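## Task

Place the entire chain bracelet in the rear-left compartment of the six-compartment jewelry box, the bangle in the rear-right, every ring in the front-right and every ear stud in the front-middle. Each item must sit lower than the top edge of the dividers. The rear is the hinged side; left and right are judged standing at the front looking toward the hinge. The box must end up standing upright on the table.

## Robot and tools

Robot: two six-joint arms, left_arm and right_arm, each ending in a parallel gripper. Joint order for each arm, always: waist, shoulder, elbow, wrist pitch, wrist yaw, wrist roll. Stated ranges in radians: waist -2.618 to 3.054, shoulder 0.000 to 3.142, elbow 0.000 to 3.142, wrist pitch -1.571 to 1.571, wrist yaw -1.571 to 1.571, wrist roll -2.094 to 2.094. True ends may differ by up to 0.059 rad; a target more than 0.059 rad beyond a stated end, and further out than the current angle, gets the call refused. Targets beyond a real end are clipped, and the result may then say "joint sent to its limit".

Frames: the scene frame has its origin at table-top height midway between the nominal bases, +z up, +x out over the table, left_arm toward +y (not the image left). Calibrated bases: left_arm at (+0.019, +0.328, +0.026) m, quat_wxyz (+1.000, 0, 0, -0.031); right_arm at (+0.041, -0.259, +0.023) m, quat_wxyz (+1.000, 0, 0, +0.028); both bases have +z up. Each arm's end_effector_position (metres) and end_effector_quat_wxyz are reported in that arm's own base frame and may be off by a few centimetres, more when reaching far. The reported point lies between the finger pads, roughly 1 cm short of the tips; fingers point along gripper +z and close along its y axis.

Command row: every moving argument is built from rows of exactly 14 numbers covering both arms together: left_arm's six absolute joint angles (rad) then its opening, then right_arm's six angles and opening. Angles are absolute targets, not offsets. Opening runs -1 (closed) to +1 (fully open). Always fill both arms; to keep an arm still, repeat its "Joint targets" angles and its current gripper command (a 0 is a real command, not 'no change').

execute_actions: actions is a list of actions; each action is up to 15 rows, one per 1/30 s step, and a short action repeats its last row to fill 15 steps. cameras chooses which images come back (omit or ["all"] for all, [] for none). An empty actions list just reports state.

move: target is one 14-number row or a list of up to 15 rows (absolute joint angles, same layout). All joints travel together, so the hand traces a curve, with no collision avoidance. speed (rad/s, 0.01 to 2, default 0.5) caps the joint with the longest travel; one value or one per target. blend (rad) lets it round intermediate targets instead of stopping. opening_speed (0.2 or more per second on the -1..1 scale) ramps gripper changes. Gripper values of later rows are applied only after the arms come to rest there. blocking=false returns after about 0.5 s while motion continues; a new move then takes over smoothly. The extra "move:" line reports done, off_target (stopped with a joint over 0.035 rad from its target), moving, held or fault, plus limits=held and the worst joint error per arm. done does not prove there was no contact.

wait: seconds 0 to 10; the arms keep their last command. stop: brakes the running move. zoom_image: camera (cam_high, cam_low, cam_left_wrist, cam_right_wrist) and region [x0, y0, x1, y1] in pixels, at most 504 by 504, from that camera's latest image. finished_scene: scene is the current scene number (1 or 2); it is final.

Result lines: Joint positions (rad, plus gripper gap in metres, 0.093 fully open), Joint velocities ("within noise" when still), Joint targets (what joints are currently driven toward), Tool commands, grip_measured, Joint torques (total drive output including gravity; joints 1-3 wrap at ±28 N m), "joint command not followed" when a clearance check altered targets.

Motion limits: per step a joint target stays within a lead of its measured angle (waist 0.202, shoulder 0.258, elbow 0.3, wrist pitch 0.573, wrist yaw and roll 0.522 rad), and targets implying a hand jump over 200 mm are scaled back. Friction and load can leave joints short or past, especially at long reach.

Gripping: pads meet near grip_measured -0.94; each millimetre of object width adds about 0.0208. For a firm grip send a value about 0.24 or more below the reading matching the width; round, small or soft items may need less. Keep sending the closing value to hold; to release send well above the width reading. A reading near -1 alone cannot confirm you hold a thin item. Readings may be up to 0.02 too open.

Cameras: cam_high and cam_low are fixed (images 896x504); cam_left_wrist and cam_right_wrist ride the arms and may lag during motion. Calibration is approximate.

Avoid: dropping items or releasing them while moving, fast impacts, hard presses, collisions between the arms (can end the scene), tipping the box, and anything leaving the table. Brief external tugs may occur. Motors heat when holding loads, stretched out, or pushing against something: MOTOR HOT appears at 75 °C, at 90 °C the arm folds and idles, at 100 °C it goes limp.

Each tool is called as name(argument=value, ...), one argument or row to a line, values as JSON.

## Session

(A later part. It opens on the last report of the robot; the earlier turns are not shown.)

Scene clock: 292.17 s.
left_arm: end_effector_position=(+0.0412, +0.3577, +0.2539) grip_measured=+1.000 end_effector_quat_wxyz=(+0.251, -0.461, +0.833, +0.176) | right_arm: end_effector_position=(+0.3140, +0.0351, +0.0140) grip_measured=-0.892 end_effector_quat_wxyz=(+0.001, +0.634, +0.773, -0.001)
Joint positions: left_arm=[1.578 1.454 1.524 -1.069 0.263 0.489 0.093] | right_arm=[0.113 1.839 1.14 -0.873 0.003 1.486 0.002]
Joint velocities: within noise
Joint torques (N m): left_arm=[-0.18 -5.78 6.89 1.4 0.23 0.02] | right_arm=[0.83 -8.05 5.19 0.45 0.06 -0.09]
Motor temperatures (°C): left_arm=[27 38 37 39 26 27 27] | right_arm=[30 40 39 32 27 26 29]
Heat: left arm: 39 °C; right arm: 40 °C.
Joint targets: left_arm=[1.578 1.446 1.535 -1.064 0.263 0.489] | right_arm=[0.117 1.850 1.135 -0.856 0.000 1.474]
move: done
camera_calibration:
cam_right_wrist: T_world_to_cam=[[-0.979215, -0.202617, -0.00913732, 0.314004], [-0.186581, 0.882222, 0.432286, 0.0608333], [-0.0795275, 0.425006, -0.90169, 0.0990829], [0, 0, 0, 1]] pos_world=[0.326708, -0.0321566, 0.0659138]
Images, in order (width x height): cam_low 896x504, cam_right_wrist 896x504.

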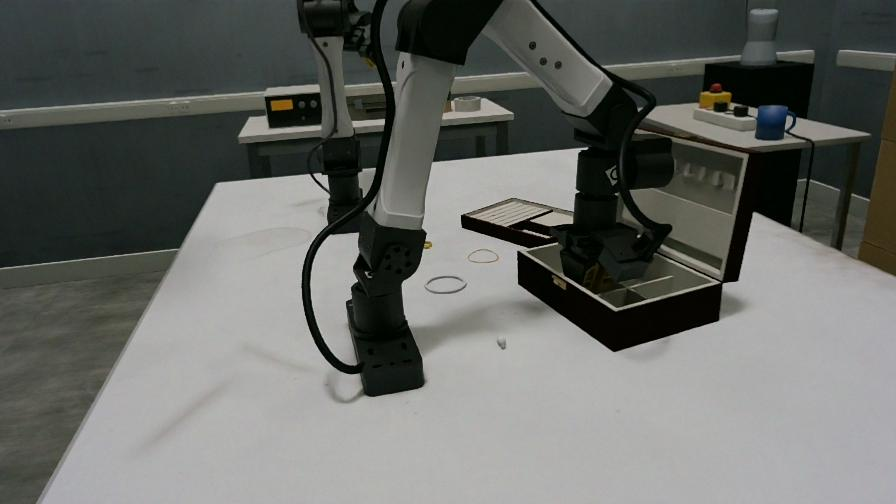

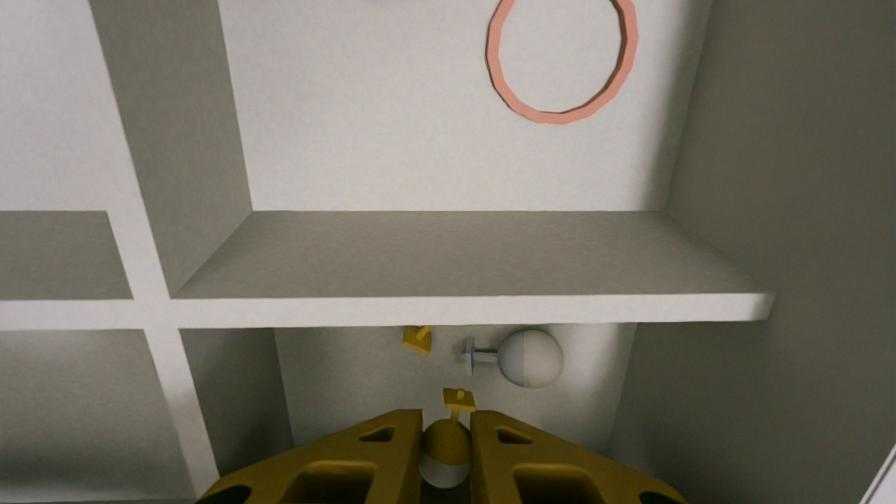

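move(
  target=[
    [1.578,1.446,1.535,-1.064,0.263,0.489,1,0.117,1.8586,1.1245,-0.8367,0,1.474,-1],
    [1.578,1.446,1.535,-1.064,0.263,0.489,1,0.117,1.8586,1.1245,-0.8367,0,1.474,-0.55],
  ],
  speed=0.3,
  opening_speed=0.8,
  cameras=["cam_right_wrist"],
)

move(
  target=[
    [1.578,1.446,1.535,-1.064,0.263,0.489,1,0.117,1.7666,1.3661,-1.1703,0,1.474,-0.55],
    [1.578,1.446,1.535,-1.064,0.263,0.489,1,-0.1686,1.1869,0.7221,-1.106,0,1.395,-0.3],
  ],
  speed=0.8,
  blend=0.1,
  cameras=["cam_right_wrist","cam_low"],
)

zoom_image(
  camera="cam_low",
  region=[440, 270, 560, 370],
)

Scene clock: 323.47 s.
left_arm: end_effector_position=(+0.0412, +0.3577, +0.2539) grip_measured=+1.000 end_effector_quat_wxyz=(+0.251, -0.461, +0.833, +0.176) | right_arm: end_effector_position=(+0.3113, +0.0348, +0.0095) grip_measured=-0.552 end_effector_quat_wxyz=(-0.002, +0.634, +0.773, -0.004)
Joint positions: left_arm=[1.578 1.454 1.524 -1.069 0.263 0.489 0.093] | right_arm=[0.113 1.845 1.128 -0.863 0.003 1.486 0.019]
Joint velocities: within noise
Joint torques (N m): left_arm=[-0.18 -5.79 6.87 1.4 0.23 0.03] | right_arm=[0.83 -7.73 5.33 0.53 0.06 -0.07]
Motor temperatures (°C): left_arm=[27 38 37 40 26 27 27] | right_arm=[30 42 39 31 27 26 29]
Heat: left arm: 40 °C; right arm: 42 °C.
Joint targets: left_arm=[1.578 1.446 1.535 -1.064 0.263 0.489] | right_arm=[0.117 1.858 1.125 -0.837 0.000 1.474]
move: done
camera_calibration:
cam_right_wrist: T_world_to_cam=[[-0.97918, -0.202996, -0.000399229, 0.31114], [-0.183146, 0.882578, 0.433028, 0.0614597], [-0.0875503, 0.424085, -0.901381, 0.0974515], [0, 0, 0, 1]] pos_world=[0.32445, -0.0324107, 0.0613513]
Images, in order (width x height): cam_right_wrist 896x504.

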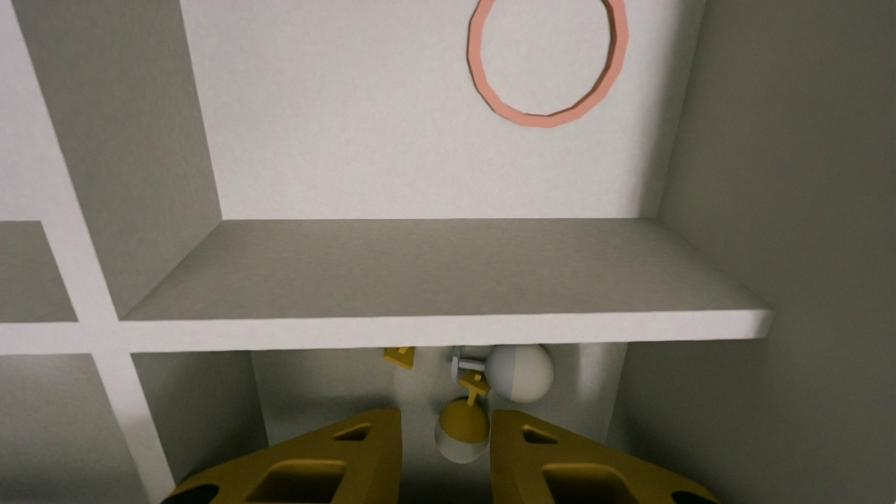

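Scene clock: 325.80 s.
left_arm: end_effector_position=(+0.0412, +0.3577, +0.2539) grip_measured=+1.000 end_effector_quat_wxyz=(+0.251, -0.461, +0.833, +0.176) | right_arm: end_effector_position=(+0.1625, -0.0272, +0.0597) grip_measured=-0.302 end_effector_quat_wxyz=(-0.007, +0.707, +0.707, -0.007)
Joint positions: left_arm=[1.578 1.454 1.524 -1.069 0.263 0.489 0.093] | right_arm=[-0.164 1.199 0.729 -1.121 0.002 1.407 0.031]
Joint velocities: within noise
Joint torques (N m): left_arm=[-0.18 -5.79 6.89 1.4 0.23 0.03] | right_arm=[0.05 -4.07 5.52 0.41 0.06 -0.06]
Motor temperatures (°C): left_arm=[27 38 37 40 26 27 27] | right_arm=[30 42 39 31 27 26 29]
Heat: left arm: 40 °C; right arm: 42 °C.
Joint targets: left_arm=[1.578 1.446 1.535 -1.064 0.263 0.489] | right_arm=[-0.169 1.187 0.722 -1.106 0.000 1.395]
move: done
camera_calibration:
cam_right_wrist: T_world_to_cam=[[-0.999931, -0.00643018, 0.00980006, 0.161049], [-0.00151896, 0.900128, 0.435623, 0.0380381], [-0.0116224, 0.435578, -0.900076, 0.143958], [0, 0, 0, 1]] pos_world=[0.162769, -0.0959084, 0.111424]
Images, in order (width x height): cam_low 896x504, cam_right_wrist 896x504.

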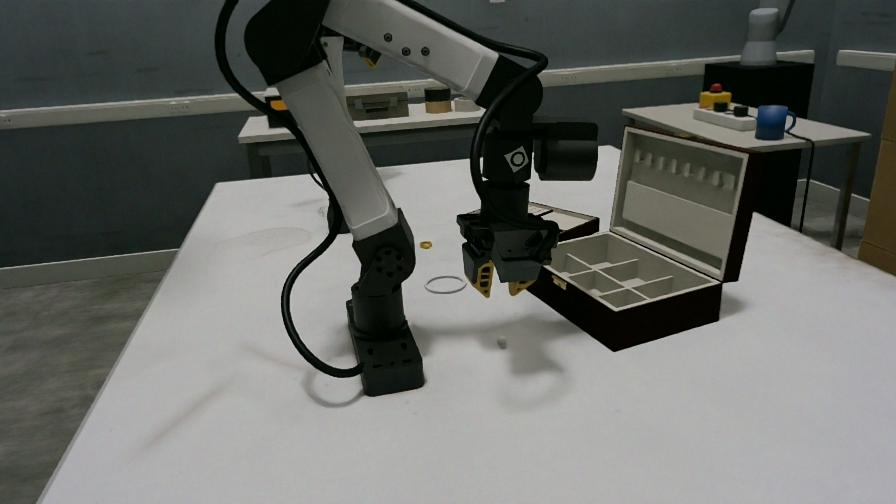

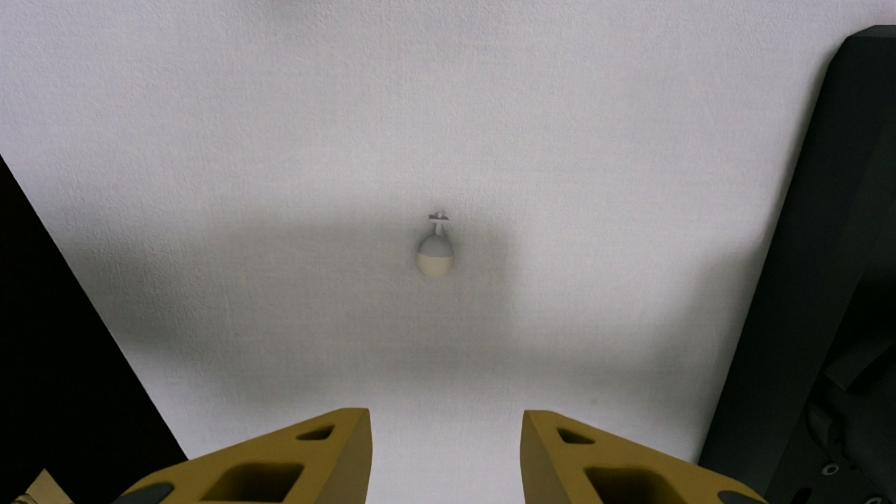

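Scaled by 4.200 from the camera's 896x504 image, which has a finer 1280x720 frame.

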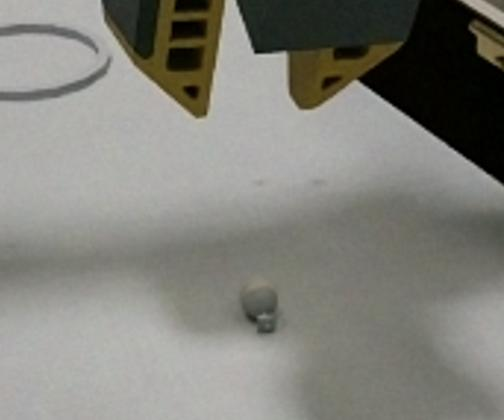

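move(
  target=[
    [1.578,1.446,1.535,-1.064,0.263,0.489,1,-0.202,1.324,0.517,-0.7638,0,1.37,-0.3],
    [1.578,1.446,1.535,-1.064,0.263,0.489,1,-0.202,1.324,0.517,-0.7638,0,1.37,-1],
  ],
  speed=0.3,
  opening_speed=1,
  cameras=["cam_right_wrist"],
)

Scene clock: 338.13 s.
left_arm: end_effector_position=(+0.0412, +0.3577, +0.2539) grip_measured=+1.000 end_effector_quat_wxyz=(+0.251, -0.461, +0.833, +0.176) | right_arm: end_effector_position=(+0.1647, -0.0330, -0.0057) grip_measured=-0.862 end_effector_quat_wxyz=(+0.000, +0.710, +0.705, -0.001)
Joint positions: left_arm=[1.578 1.454 1.524 -1.069 0.263 0.489 0.093] | right_arm=[-0.196 1.316 0.524 -0.78 0.002 1.382 0.004]
Joint velocities: within noise
Joint torques (N m): left_arm=[-0.18 -5.79 6.89 1.4 0.23 0.03] | right_arm=[-0.05 -2.59 4.79 0.45 0.06 -0.07]
Motor temperatures (°C): left_arm=[27 38 37 40 26 27 27] | right_arm=[30 40 39 31 27 26 29]
Heat: left arm: 40 °C; right arm: 40 °C.
Joint targets: left_arm=[1.578 1.446 1.535 -1.064 0.263 0.489] | right_arm=[-0.202 1.324 0.517 -0.764 0.000 1.370]
move: done; target 2's new numbers were sent with right_arm's wrist pitch 0.038 rad from that target
camera_calibration:
cam_right_wrist: T_world_to_cam=[[-0.999963, 0.000438344, -0.00857019, 0.163917], [-0.00331429, 0.901476, 0.432816, 0.072097], [0.00791555, 0.432829, -0.901441, 0.0842993], [0, 0, 0, 1]] pos_world=[0.163483, -0.101553, 0.046191]
Images, in order (width x height): cam_right_wrist 896x504.

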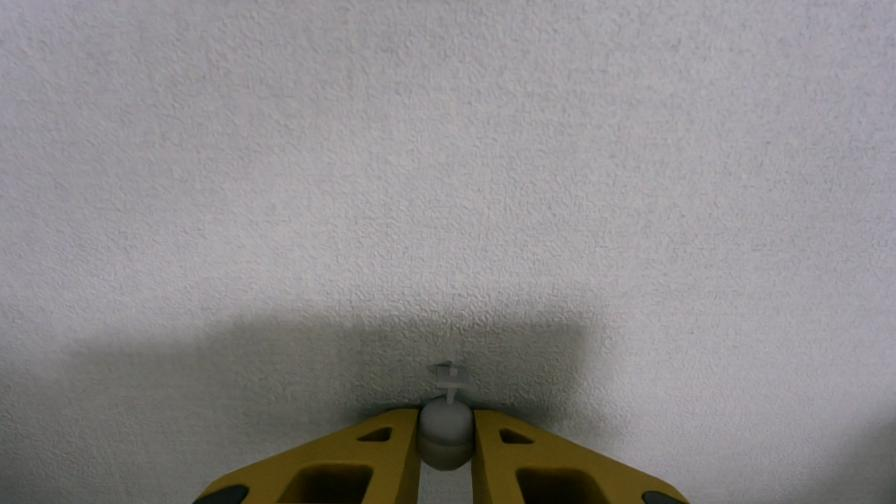

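move(
  target=[
    [1.578,1.446,1.535,-1.064,0.263,0.489,1,-0.202,1.1699,0.8325,-1.2334,0,1.37,-1],
    [1.578,1.446,1.535,-1.064,0.263,0.489,1,0.139,1.7713,1.4117,-1.2112,0,1.49,-1],
    [1.578,1.446,1.535,-1.064,0.263,0.489,1,0.139,1.8667,1.1667,-0.8708,0,1.49,-1],
  ],
  speed=[0.7,0.7,0.35],
  blend=[0.1,0.0,0],
  cameras=["cam_right_wrist"],
)

move(
  target=[1.578,1.446,1.535,-1.064,0.263,0.489,1,0.139,1.8667,1.1667,-0.8708,0,1.49,-0.55],
  opening_speed=0.8,
  cameras=["cam_right_wrist"],
)

Scene clock: 363.20 s.
left_arm: end_effector_position=(+0.0412, +0.3577, +0.2539) grip_measured=+1.000 end_effector_quat_wxyz=(+0.251, -0.461, +0.833, +0.176) | right_arm: end_effector_position=(+0.3178, +0.0440, +0.0161) grip_measured=-0.880 end_effector_quat_wxyz=(-0.001, +0.621, +0.784, -0.003)
Joint positions: left_arm=[1.578 1.454 1.524 -1.069 0.263 0.489 0.093] | right_arm=[0.138 1.856 1.172 -0.892 0.002 1.478 0.003]
Joint velocities: within noise
Joint torques (N m): left_arm=[-0.18 -5.78 6.9 1.4 0.23 0.03] | right_arm=[0.54 -8.25 5.22 0.49 0.07 0.19]
Motor temperatures (°C): left_arm=[27 38 37 40 26 27 27] | right_arm=[30 38 39 31 27 26 29]
Heat: left arm: 40 °C; right arm: 39 °C.
Joint targets: left_arm=[1.578 1.446 1.535 -1.064 0.263 0.489] | right_arm=[0.139 1.867 1.167 -0.871 0.000 1.490]
move: done
camera_calibration:
cam_right_wrist: T_world_to_cam=[[-0.971807, -0.235733, -0.00467407, 0.318587], [-0.214376, 0.875162, 0.433745, 0.0619067], [-0.0981573, 0.422518, -0.901023, 0.103563], [0, 0, 0, 1]] pos_world=[0.333041, -0.0228344, 0.0679499]
Images, in order (width x height): cam_right_wrist 896x504.

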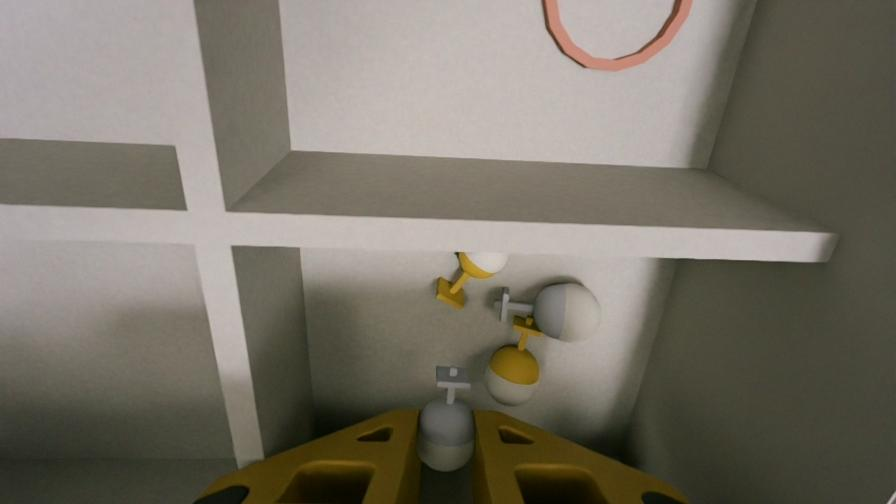

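Scene clock: 364.00 s.
left_arm: end_effector_position=(+0.0412, +0.3577, +0.2539) grip_measured=+1.000 end_effector_quat_wxyz=(+0.251, -0.461, +0.833, +0.176) | right_arm: end_effector_position=(+0.3142, +0.0435, +0.0162) grip_measured=-0.553 end_effector_quat_wxyz=(-0.006, +0.621, +0.783, -0.008)
Joint positions: left_arm=[1.578 1.454 1.524 -1.069 0.263 0.489 0.093] | right_arm=[0.138 1.856 1.172 -0.907 0.002 1.479 0.019]
Joint velocities: within noise
Joint torques (N m): left_arm=[-0.18 -5.78 6.89 1.4 0.23 0.02] | right_arm=[0.53 -8.21 5.19 0.61 0.07 0.16]
Motor temperatures (°C): left_arm=[27 38 37 40 26 27 27] | right_arm=[30 38 39 31 27 26 29]
Heat: left arm: 40 °C; right arm: 39 °C.
Joint targets: left_arm=[1.578 1.446 1.535 -1.064 0.263 0.489] | right_arm=[0.139 1.867 1.167 -0.871 0.000 1.490]
move: off_target (right_arm); right_arm: the wrist pitch is farthest, 0.036 rad from its target
camera_calibration:
cam_right_wrist: T_world_to_cam=[[-0.972125, -0.234244, 0.0101303, 0.314794], [-0.206641, 0.876383, 0.435031, 0.0590519], [-0.110781, 0.420811, -0.900359, 0.107495], [0, 0, 0, 1]] pos_world=[0.330131, -0.0232485, 0.0679057]
Images, in order (width x height): cam_right_wrist 896x504.

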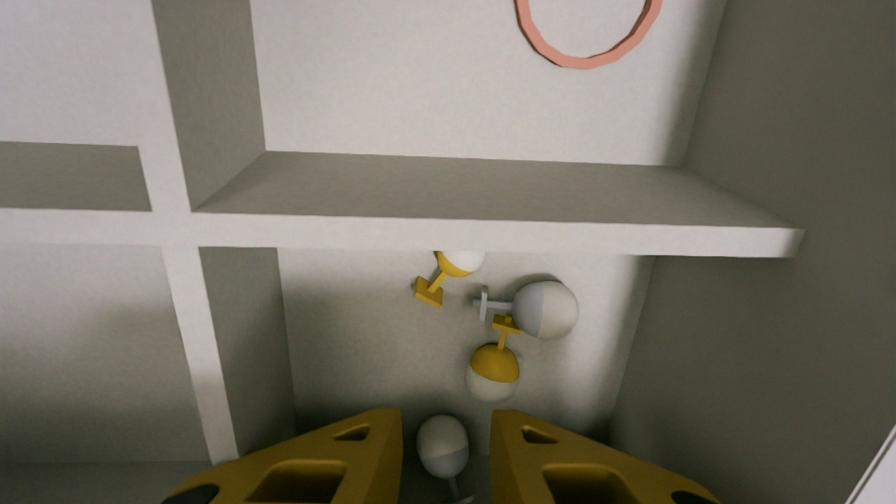

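move(
  target=[
    [1.578,1.446,1.535,-1.064,0.263,0.489,1,0.139,1.7713,1.4117,-1.2112,0,1.49,-0.55],
    [1.578,1.446,1.535,-1.064,0.263,0.489,1,1.16,1.7562,1.592,-1.4066,0,0,0],
  ],
  speed=1,
  blend=0.08,
  cameras=["cam_right_wrist","cam_low"],
)

zoom_image(
  camera="cam_high",
  region=[480, 200, 620, 300],
)

Scene clock: 379.93 s.
left_arm: end_effector_position=(+0.0412, +0.3577, +0.2539) grip_measured=+1.000 end_effector_quat_wxyz=(+0.251, -0.461, +0.833, +0.176) | right_arm: end_effector_position=(+0.1276, +0.2937, +0.1360) grip_measured=-0.002 end_effector_quat_wxyz=(-0.013, -0.543, +0.839, -0.010)
Joint positions: left_arm=[1.578 1.454 1.524 -1.069 0.263 0.489 0.093] | right_arm=[1.162 1.785 1.571 -1.39 0.001 0.012 0.045]
Joint velocities: within noise
Joint torques (N m): left_arm=[-0.18 -5.78 6.89 1.4 0.23 0.02] | right_arm=[0.35 -11.88 8.35 0.11 0.01 -0.07]
Motor temperatures (°C): left_arm=[27 38 38 40 26 27 27] | right_arm=[30 42 39 31 27 25 29]
Heat: left arm: 40 °C; right arm: 42 °C.
Joint targets: left_arm=[1.578 1.446 1.535 -1.064 0.263 0.489] | right_arm=[1.160 1.756 1.592 -1.407 0.000 0.000]
move: done
camera_calibration:
cam_right_wrist: T_world_to_cam=[[0.915008, -0.403336, -0.00893113, 0.00221295], [-0.353557, -0.812349, 0.463775, 0.259945], [-0.194312, -0.4212, -0.885908, 0.345466], [0, 0, 0, 1]] pos_world=[0.157009, 0.357569, 0.185515]
Images, in order (width x height): cam_low 896x504, cam_right_wrist 896x504.

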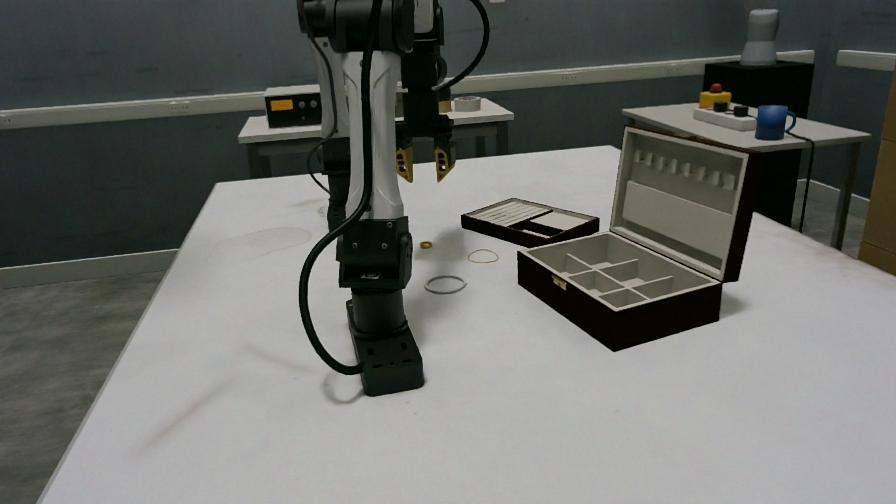

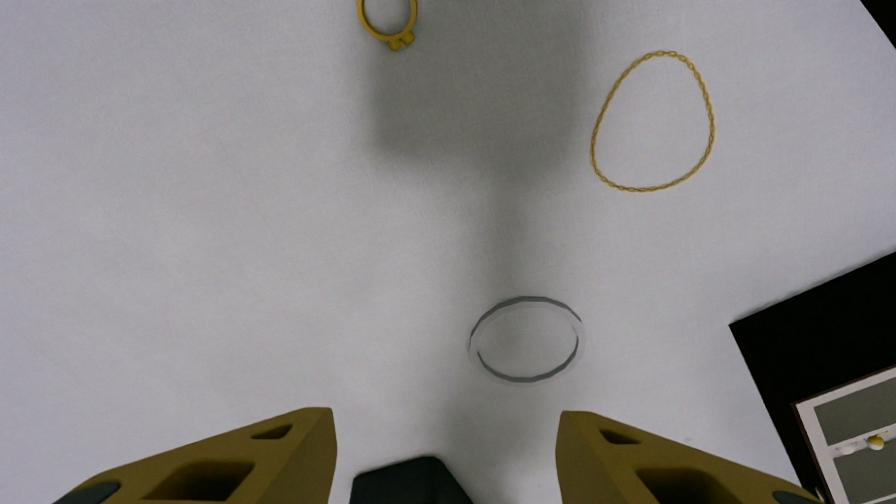

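This scene's latest camera images include none from cam_high. They are from: cam_low, cam_right_wrist. cam_high's image comes with the result of a call that names it in "cameras".

move(
  target=[1.578,1.446,1.535,-1.064,0.263,0.489,1,1.222,2.0555,1.5955,-1.1108,0,-0.349,-0.1],
  speed=0.7,
  cameras=["cam_right_wrist"],
)

Scene clock: 396.13 s.
left_arm: end_effector_position=(+0.0412, +0.3577, +0.2539) grip_measured=+1.000 end_effector_quat_wxyz=(+0.251, -0.461, +0.833, +0.176) | right_arm: end_effector_position=(+0.1315, +0.3575, +0.0477) grip_measured=-0.098 end_effector_quat_wxyz=(+0.012, +0.701, -0.713, +0.006)
Joint positions: left_arm=[1.578 1.454 1.524 -1.069 0.263 0.489 0.093] | right_arm=[1.219 2.051 1.58 -1.127 0.001 -0.336 0.04]
Joint velocities: within noise
Joint torques (N m): left_arm=[-0.17 -5.79 6.89 1.4 0.23 0.03] | right_arm=[0.77 -11.12 7.65 0.45 -0.01 -0.06]
Motor temperatures (°C): left_arm=[27 38 38 40 26 27 27] | right_arm=[30 47 40 30 27 25 28]
Heat: left arm: 40 °C; right arm: 47 °C.
Joint targets: left_arm=[1.578 1.446 1.535 -1.064 0.263 0.489] | right_arm=[1.222 2.056 1.596 -1.111 0.000 -0.349]
move: done
camera_calibration:
cam_right_wrist: T_world_to_cam=[[0.999784, -0.00973039, -0.0183439, -0.127837], [-0.000249878, -0.888984, 0.457937, 0.335254], [-0.0207633, -0.457834, -0.888795, 0.285242], [0, 0, 0, 1]] pos_world=[0.133816, 0.427385, 0.0976514]
Images, in order (width x height): cam_right_wrist 896x504.

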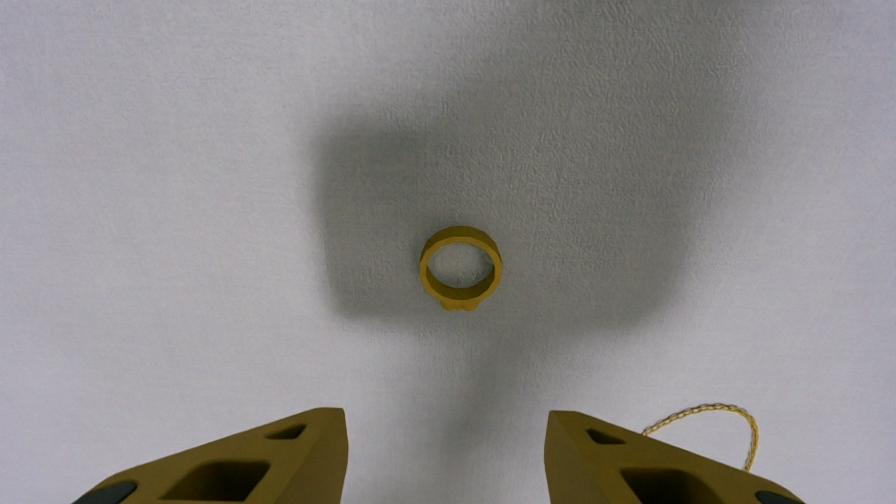

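move(
  target=[1.578,1.446,1.535,-1.064,0.263,0.489,1,1.221,2.1201,1.4998,-0.9285,0,-0.349,-0.1],
  speed=0.3,
  cameras=["cam_right_wrist","cam_low"],
)

zoom_image(
  camera="cam_low",
  region=[380, 200, 480, 280],
)

Scene clock: 421.47 s.
left_arm: end_effector_position=(+0.0412, +0.3577, +0.2539) grip_measured=+1.000 end_effector_quat_wxyz=(+0.251, -0.461, +0.833, +0.176) | right_arm: end_effector_position=(+0.1370, +0.3724, +0.0091) grip_measured=-0.098 end_effector_quat_wxyz=(-0.011, +0.702, -0.712, -0.005)
Joint positions: left_arm=[1.578 1.454 1.524 -1.069 0.263 0.489 0.093] | right_arm=[1.219 2.107 1.506 -0.945 0.001 -0.337 0.04]
Joint velocities: within noise
Joint torques (N m): left_arm=[-0.18 -5.79 6.89 1.4 0.23 0.02] | right_arm=[0.69 -10.69 5.48 0.57 -0.01 -0.07]
Motor temperatures (°C): left_arm=[27 38 38 40 26 27 27] | right_arm=[30 46 40 30 27 25 28]
Heat: left arm: 40 °C; right arm: 46 °C.
Joint targets: left_arm=[1.578 1.446 1.535 -1.064 0.263 0.489] | right_arm=[1.221 2.120 1.500 -0.929 0.000 -0.349]
move: done
camera_calibration:
cam_right_wrist: T_world_to_cam=[[0.999967, -0.00811726, -0.000891146, -0.134685], [-0.00701979, -0.910226, 0.414053, 0.375481], [-0.00417212, -0.414033, -0.910252, 0.239528], [0, 0, 0, 1]] pos_world=[0.138316, 0.439851, 0.0624422]
Images, in order (width x height): cam_low 896x504, cam_right_wrist 896x504.

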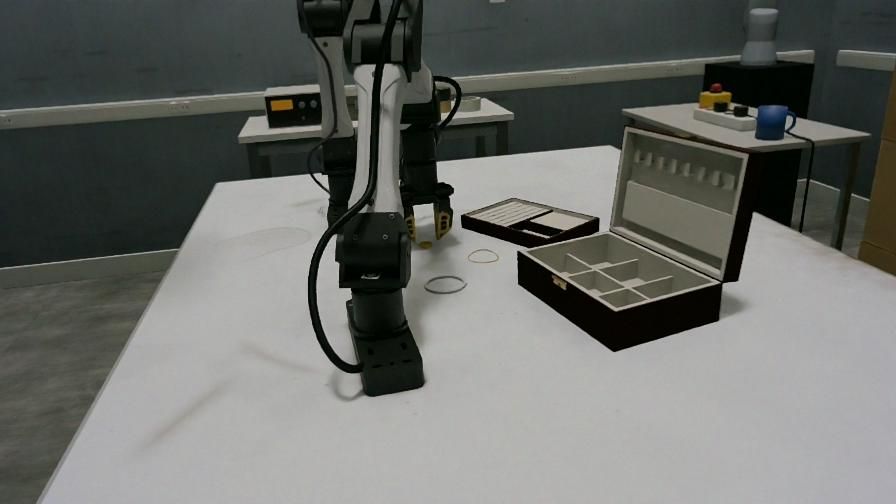

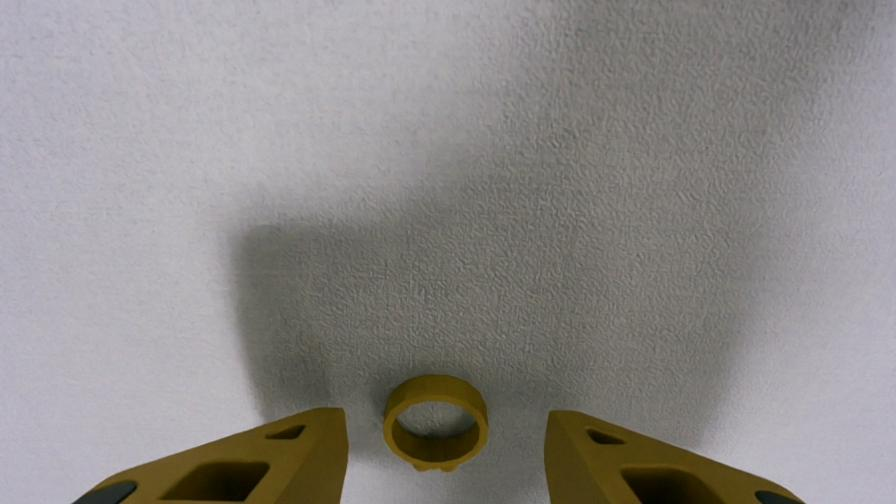

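Scaled by 5.040 from the camera's 896x504 image, which has a finer 1280x720 frame.

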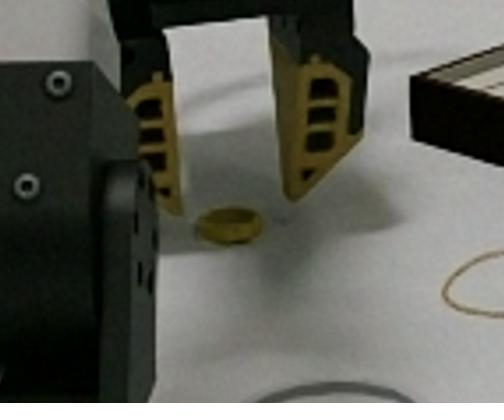

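move(
  target=[1.578,1.446,1.535,-1.064,0.263,0.489,1,1.221,2.1234,1.436,-0.873,0,-0.349,-0.1],
  speed=0.2,
  cameras=["cam_right_wrist","cam_low"],
)

zoom_image(
  camera="cam_low",
  region=[380, 200, 480, 280],
)

Scene clock: 437.53 s.
left_arm: end_effector_position=(+0.0412, +0.3577, +0.2539) grip_measured=+1.000 end_effector_quat_wxyz=(+0.251, -0.461, +0.833, +0.176) | right_arm: end_effector_position=(+0.1347, +0.3662, -0.0010) grip_measured=-0.098 end_effector_quat_wxyz=(-0.007, +0.702, -0.712, -0.002)
Joint positions: left_arm=[1.578 1.454 1.524 -1.069 0.263 0.489 0.093] | right_arm=[1.219 2.107 1.463 -0.913 0.001 -0.337 0.04]
Joint velocities: within noise
Joint torques (N m): left_arm=[-0.18 -5.78 6.89 1.4 0.22 0.03] | right_arm=[0.68 -10.25 3.36 0.79 -0.01 -0.07]
Motor temperatures (°C): left_arm=[27 38 38 40 26 27 27] | right_arm=[30 46 40 30 27 25 28]
Heat: left arm: 40 °C; right arm: 46 °C.
Joint targets: left_arm=[1.578 1.446 1.535 -1.064 0.263 0.489] | right_arm=[1.221 2.123 1.436 -0.873 0.000 -0.349]
move: off_target (right_arm); right_arm: the wrist pitch is farthest, 0.040 rad from its target
camera_calibration:
cam_right_wrist: T_world_to_cam=[[0.999957, -0.00814424, -0.00449224, -0.132447], [-0.00547812, -0.906029, 0.423181, 0.372251], [-0.00751659, -0.423138, -0.906034, 0.231498], [0, 0, 0, 1]] pos_world=[0.13622, 0.434147, 0.0516205]
Images, in order (width x height): cam_low 896x504, cam_right_wrist 896x504.

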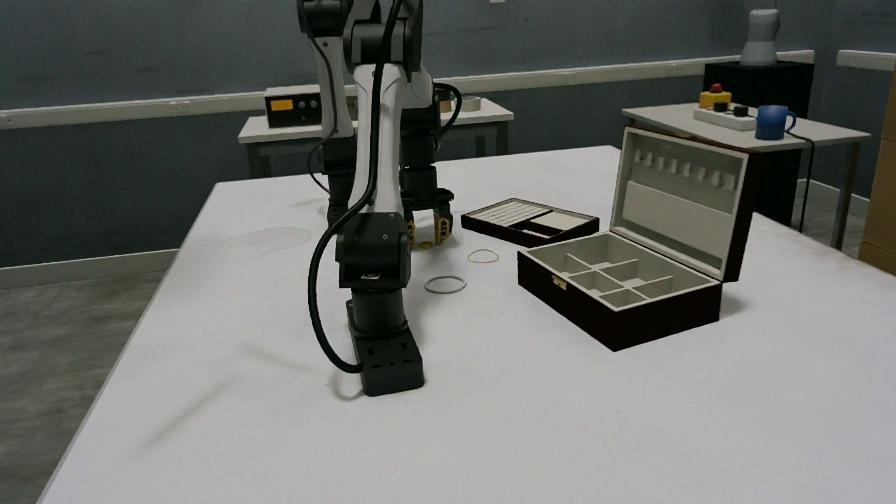

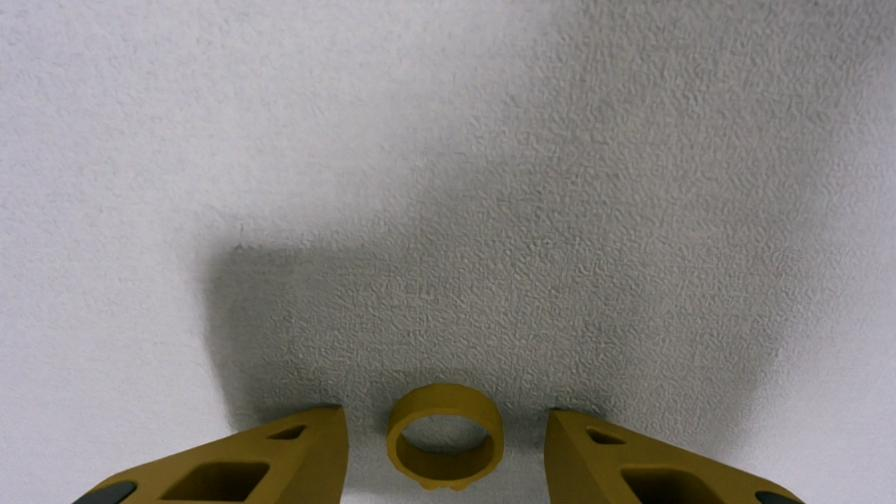

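Scaled by 5.040 from the camera's 896x504 image, which has a finer 1280x720 frame.

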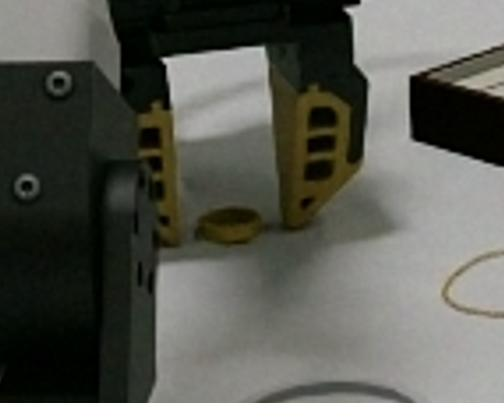

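move(
  target=[
    [1.578,1.446,1.535,-1.064,0.263,0.489,1,1.221,2.119,1.45,-0.893,0,-0.349,-0.1],
    [1.578,1.446,1.535,-1.064,0.263,0.489,1,1.221,2.119,1.45,-0.893,0,-0.349,-0.85],
  ],
  speed=0.2,
  opening_speed=0.8,
  cameras=["cam_right_wrist","cam_low"],
)

Scene clock: 473.40 s.
left_arm: end_effector_position=(+0.0412, +0.3577, +0.2539) grip_measured=+1.000 end_effector_quat_wxyz=(+0.251, -0.461, +0.833, +0.176) | right_arm: end_effector_position=(+0.1348, +0.3663, -0.0009) grip_measured=-0.634 end_effector_quat_wxyz=(-0.007, +0.702, -0.712, -0.002)
Joint positions: left_arm=[1.578 1.454 1.524 -1.069 0.263 0.489 0.093] | right_arm=[1.219 2.107 1.463 -0.913 0.002 -0.337 0.015]
Joint velocities: within noise
Joint torques (N m): left_arm=[-0.18 -5.78 6.89 1.4 0.23 0.02] | right_arm=[0.68 -10.65 4.71 0.58 -0.01 -0.07]
Motor temperatures (°C): left_arm=[27 38 38 40 26 27 27] | right_arm=[30 47 38 30 27 25 28]
Heat: left arm: 40 °C; right arm: 47 °C.
Joint targets: left_arm=[1.578 1.446 1.535 -1.064 0.263 0.489] | right_arm=[1.221 2.119 1.450 -0.893 0.000 -0.349]
move: done
camera_calibration:
cam_right_wrist: T_world_to_cam=[[0.999959, -0.00814726, -0.00387593, -0.132551], [-0.00574575, -0.906276, 0.422648, 0.372413], [-0.00695608, -0.422608, -0.906286, 0.231403], [0, 0, 0, 1]] pos_world=[0.136295, 0.434222, 0.0518038]
Images, in order (width x height): cam_low 896x504, cam_right_wrist 896x504.

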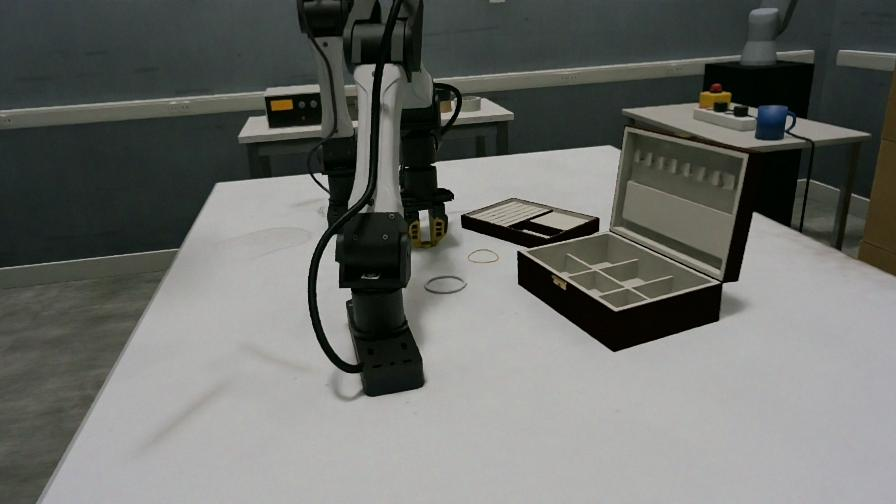

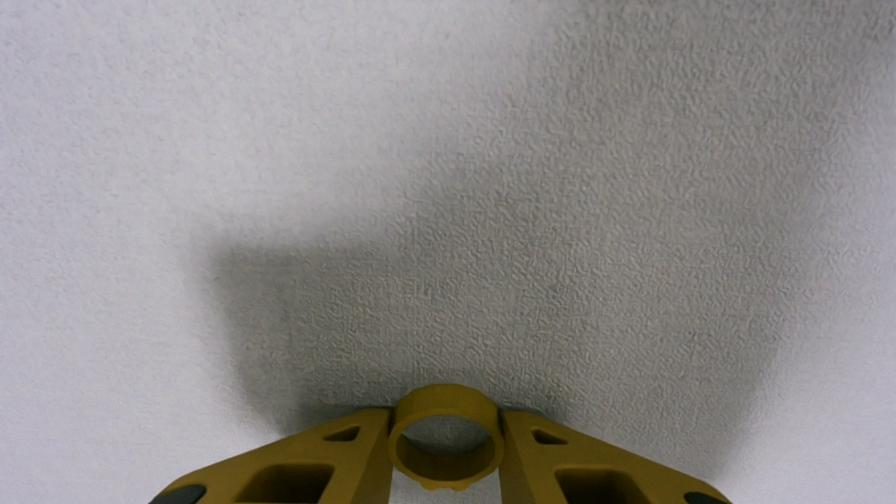

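move(
  target=[
    [1.578,1.446,1.535,-1.064,0.263,0.489,1,1.221,1.9503,1.7235,-1.344,0,-0.349,-0.85],
    [1.578,1.446,1.535,-1.064,0.263,0.489,1,1.0,1.85,1.6,-1.3208,0,1.254,-0.85],
    [1.578,1.446,1.535,-1.064,0.263,0.489,1,-0.094,1.8053,1.4533,-1.2188,0,1.254,-0.85],
  ],
  speed=0.8,
  blend=0.1,
  cameras=["cam_right_wrist","cam_low"],
)

Scene clock: 504.77 s.
left_arm: end_effector_position=(+0.0412, +0.3577, +0.2539) grip_measured=+1.000 end_effector_quat_wxyz=(+0.251, -0.461, +0.833, +0.176) | right_arm: end_effector_position=(+0.3279, -0.0328, +0.0920) grip_measured=-0.651 end_effector_quat_wxyz=(-0.017, +0.621, +0.783, -0.011)
Joint positions: left_arm=[1.578 1.454 1.524 -1.069 0.263 0.489 0.093] | right_arm=[-0.099 1.836 1.461 -1.236 0.001 1.242 0.014]
Joint velocities: within noise
Joint torques (N m): left_arm=[-0.18 -5.78 6.89 1.4 0.23 0.02] | right_arm=[0.95 -12.52 5.48 0.4 0.07 0.18]
Motor temperatures (°C): left_arm=[26 38 38 40 26 27 27] | right_arm=[30 49 38 30 27 25 29]
Heat: left arm: 40 °C; right arm: 49 °C.
Joint targets: left_arm=[1.578 1.446 1.535 -1.064 0.263 0.489] | right_arm=[-0.094 1.805 1.453 -1.219 0.000 1.254]
move: done
camera_calibration:
cam_right_wrist: T_world_to_cam=[[-0.971854, -0.233905, 0.0280613, 0.307674], [-0.197333, 0.873331, 0.445369, 0.0916724], [-0.128681, 0.427296, -0.894907, 0.215038], [0, 0, 0, 1]] pos_world=[0.344776, -0.0999785, 0.142977]
Images, in order (width x height): cam_low 896x504, cam_right_wrist 896x504.

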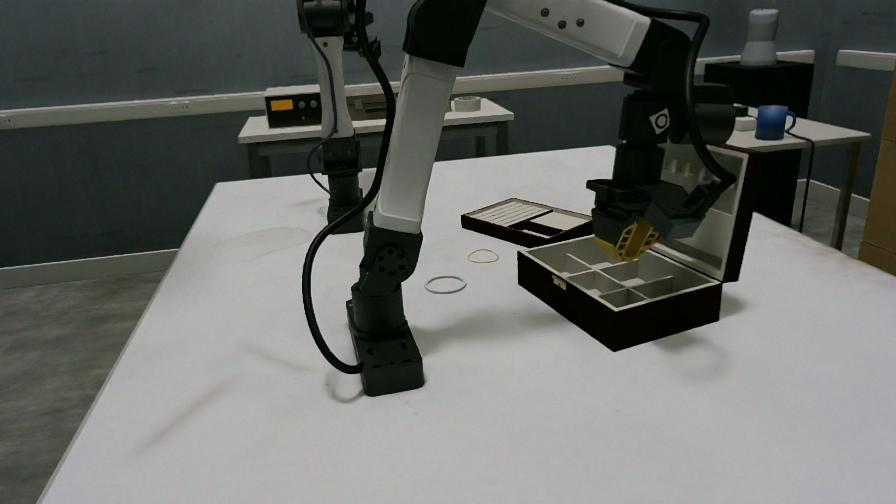

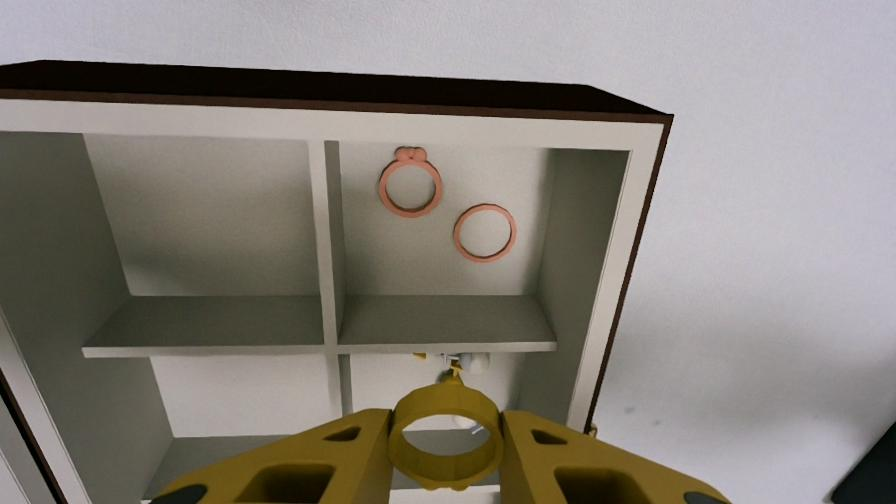

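move(
  target=[1.578,1.446,1.535,-1.064,0.263,0.489,1,-0.124,1.891,1.2084,-0.8882,0,1.22,-0.85],
  speed=0.35,
  cameras=["cam_right_wrist","cam_low"],
)

zoom_image(
  camera="cam_low",
  region=[500, 180, 740, 360],
)

Scene clock: 521.97 s.
left_arm: end_effector_position=(+0.0412, +0.3577, +0.2539) grip_measured=+1.000 end_effector_quat_wxyz=(+0.251, -0.461, +0.833, +0.176) | right_arm: end_effector_position=(+0.3276, -0.0391, +0.0183) grip_measured=-0.651 end_effector_quat_wxyz=(+0.000, +0.625, +0.780, -0.001)
Joint positions: left_arm=[1.578 1.454 1.524 -1.069 0.263 0.489 0.093] | right_arm=[-0.118 1.88 1.214 -0.905 0.001 1.233 0.014]
Joint velocities: within noise
Joint torques (N m): left_arm=[-0.18 -5.78 6.89 1.4 0.23 0.03] | right_arm=[0.01 -8.54 5.29 0.48 0.08 -0.07]
Motor temperatures (°C): left_arm=[26 38 38 40 26 27 27] | right_arm=[30 51 38 29 27 25 29]
Heat: left arm: 40 °C; right arm: 51 °C.
Joint targets: left_arm=[1.578 1.446 1.535 -1.064 0.263 0.489] | right_arm=[-0.124 1.891 1.208 -0.888 0.000 1.220]
move: done
camera_calibration:
cam_right_wrist: T_world_to_cam=[[-0.974409, -0.224586, -0.00939005, 0.309929], [-0.20633, 0.877063, 0.433807, 0.133293], [-0.0891913, 0.424643, -0.900957, 0.138744], [0, 0, 0, 1]] pos_world=[0.341875, -0.106217, 0.0700893]
Images, in order (width x height): cam_low 896x504, cam_right_wrist 896x504.

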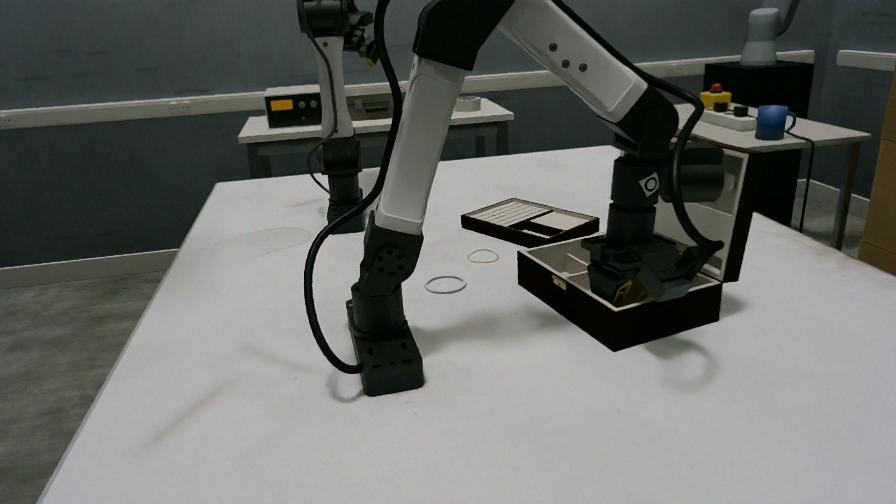

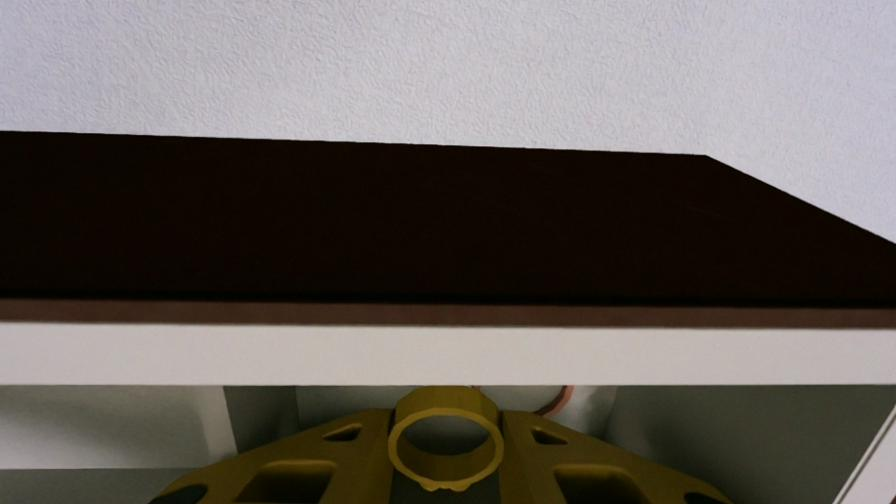

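Scaled by 2.100 from the camera's 896x504 image, which has a finer 1280x720 frame.

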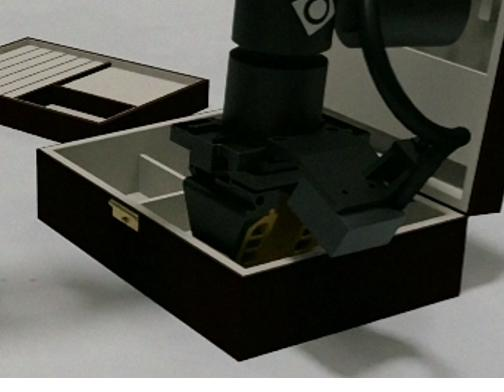

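move(
  target=[
    [1.578,1.446,1.535,-1.064,0.263,0.489,1,-0.124,1.9046,1.1916,-0.8578,0,1.22,-0.85],
    [1.578,1.446,1.535,-1.064,0.263,0.489,1,-0.124,1.9046,1.1916,-0.8578,0,1.22,-0.3],
  ],
  speed=0.25,
  opening_speed=0.8,
  cameras=["cam_right_wrist"],
)

Scene clock: 535.27 s.
left_arm: end_effector_position=(+0.0412, +0.3577, +0.2539) grip_measured=+1.000 end_effector_quat_wxyz=(+0.251, -0.461, +0.833, +0.176) | right_arm: end_effector_position=(+0.3244, -0.0385, +0.0154) grip_measured=-0.309 end_effector_quat_wxyz=(-0.004, +0.625, +0.780, -0.002)
Joint positions: left_arm=[1.578 1.454 1.524 -1.069 0.263 0.489 0.093] | right_arm=[-0.118 1.88 1.201 -0.9 0 1.233 0.03]
Joint velocities: within noise
Joint torques (N m): left_arm=[-0.18 -5.79 6.9 1.4 0.23 0.03] | right_arm=[-0.01 -7.19 4.83 0.73 0.09 -0.07]
Motor temperatures (°C): left_arm=[26 38 38 40 26 27 27] | right_arm=[30 51 38 29 27 25 29]
Heat: left arm: 40 °C; right arm: 51 °C.
Joint targets: left_arm=[1.578 1.446 1.535 -1.064 0.263 0.489] | right_arm=[-0.124 1.905 1.191 -0.858 0.000 1.220]
move: off_target (right_arm); target 2's new numbers were sent with right_arm's wrist pitch 0.037 rad from that target; right_arm: the wrist pitch is farthest, 0.043 rad from its target
camera_calibration:
cam_right_wrist: T_world_to_cam=[[-0.974456, -0.224565, -0.00236643, 0.306817], [-0.202936, 0.875992, 0.437555, 0.132113], [-0.0961864, 0.426858, -0.899189, 0.137922], [0, 0, 0, 1]] pos_world=[0.339057, -0.105703, 0.0669376]
Images, in order (width x height): cam_right_wrist 896x504.

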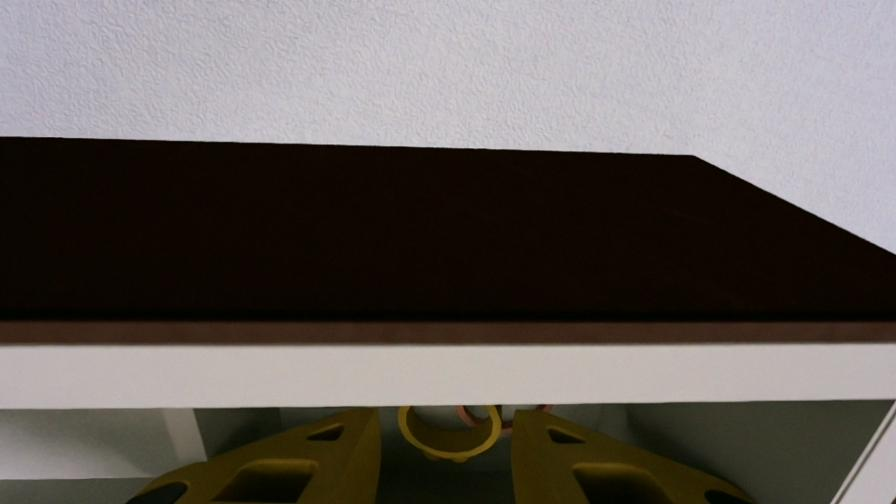

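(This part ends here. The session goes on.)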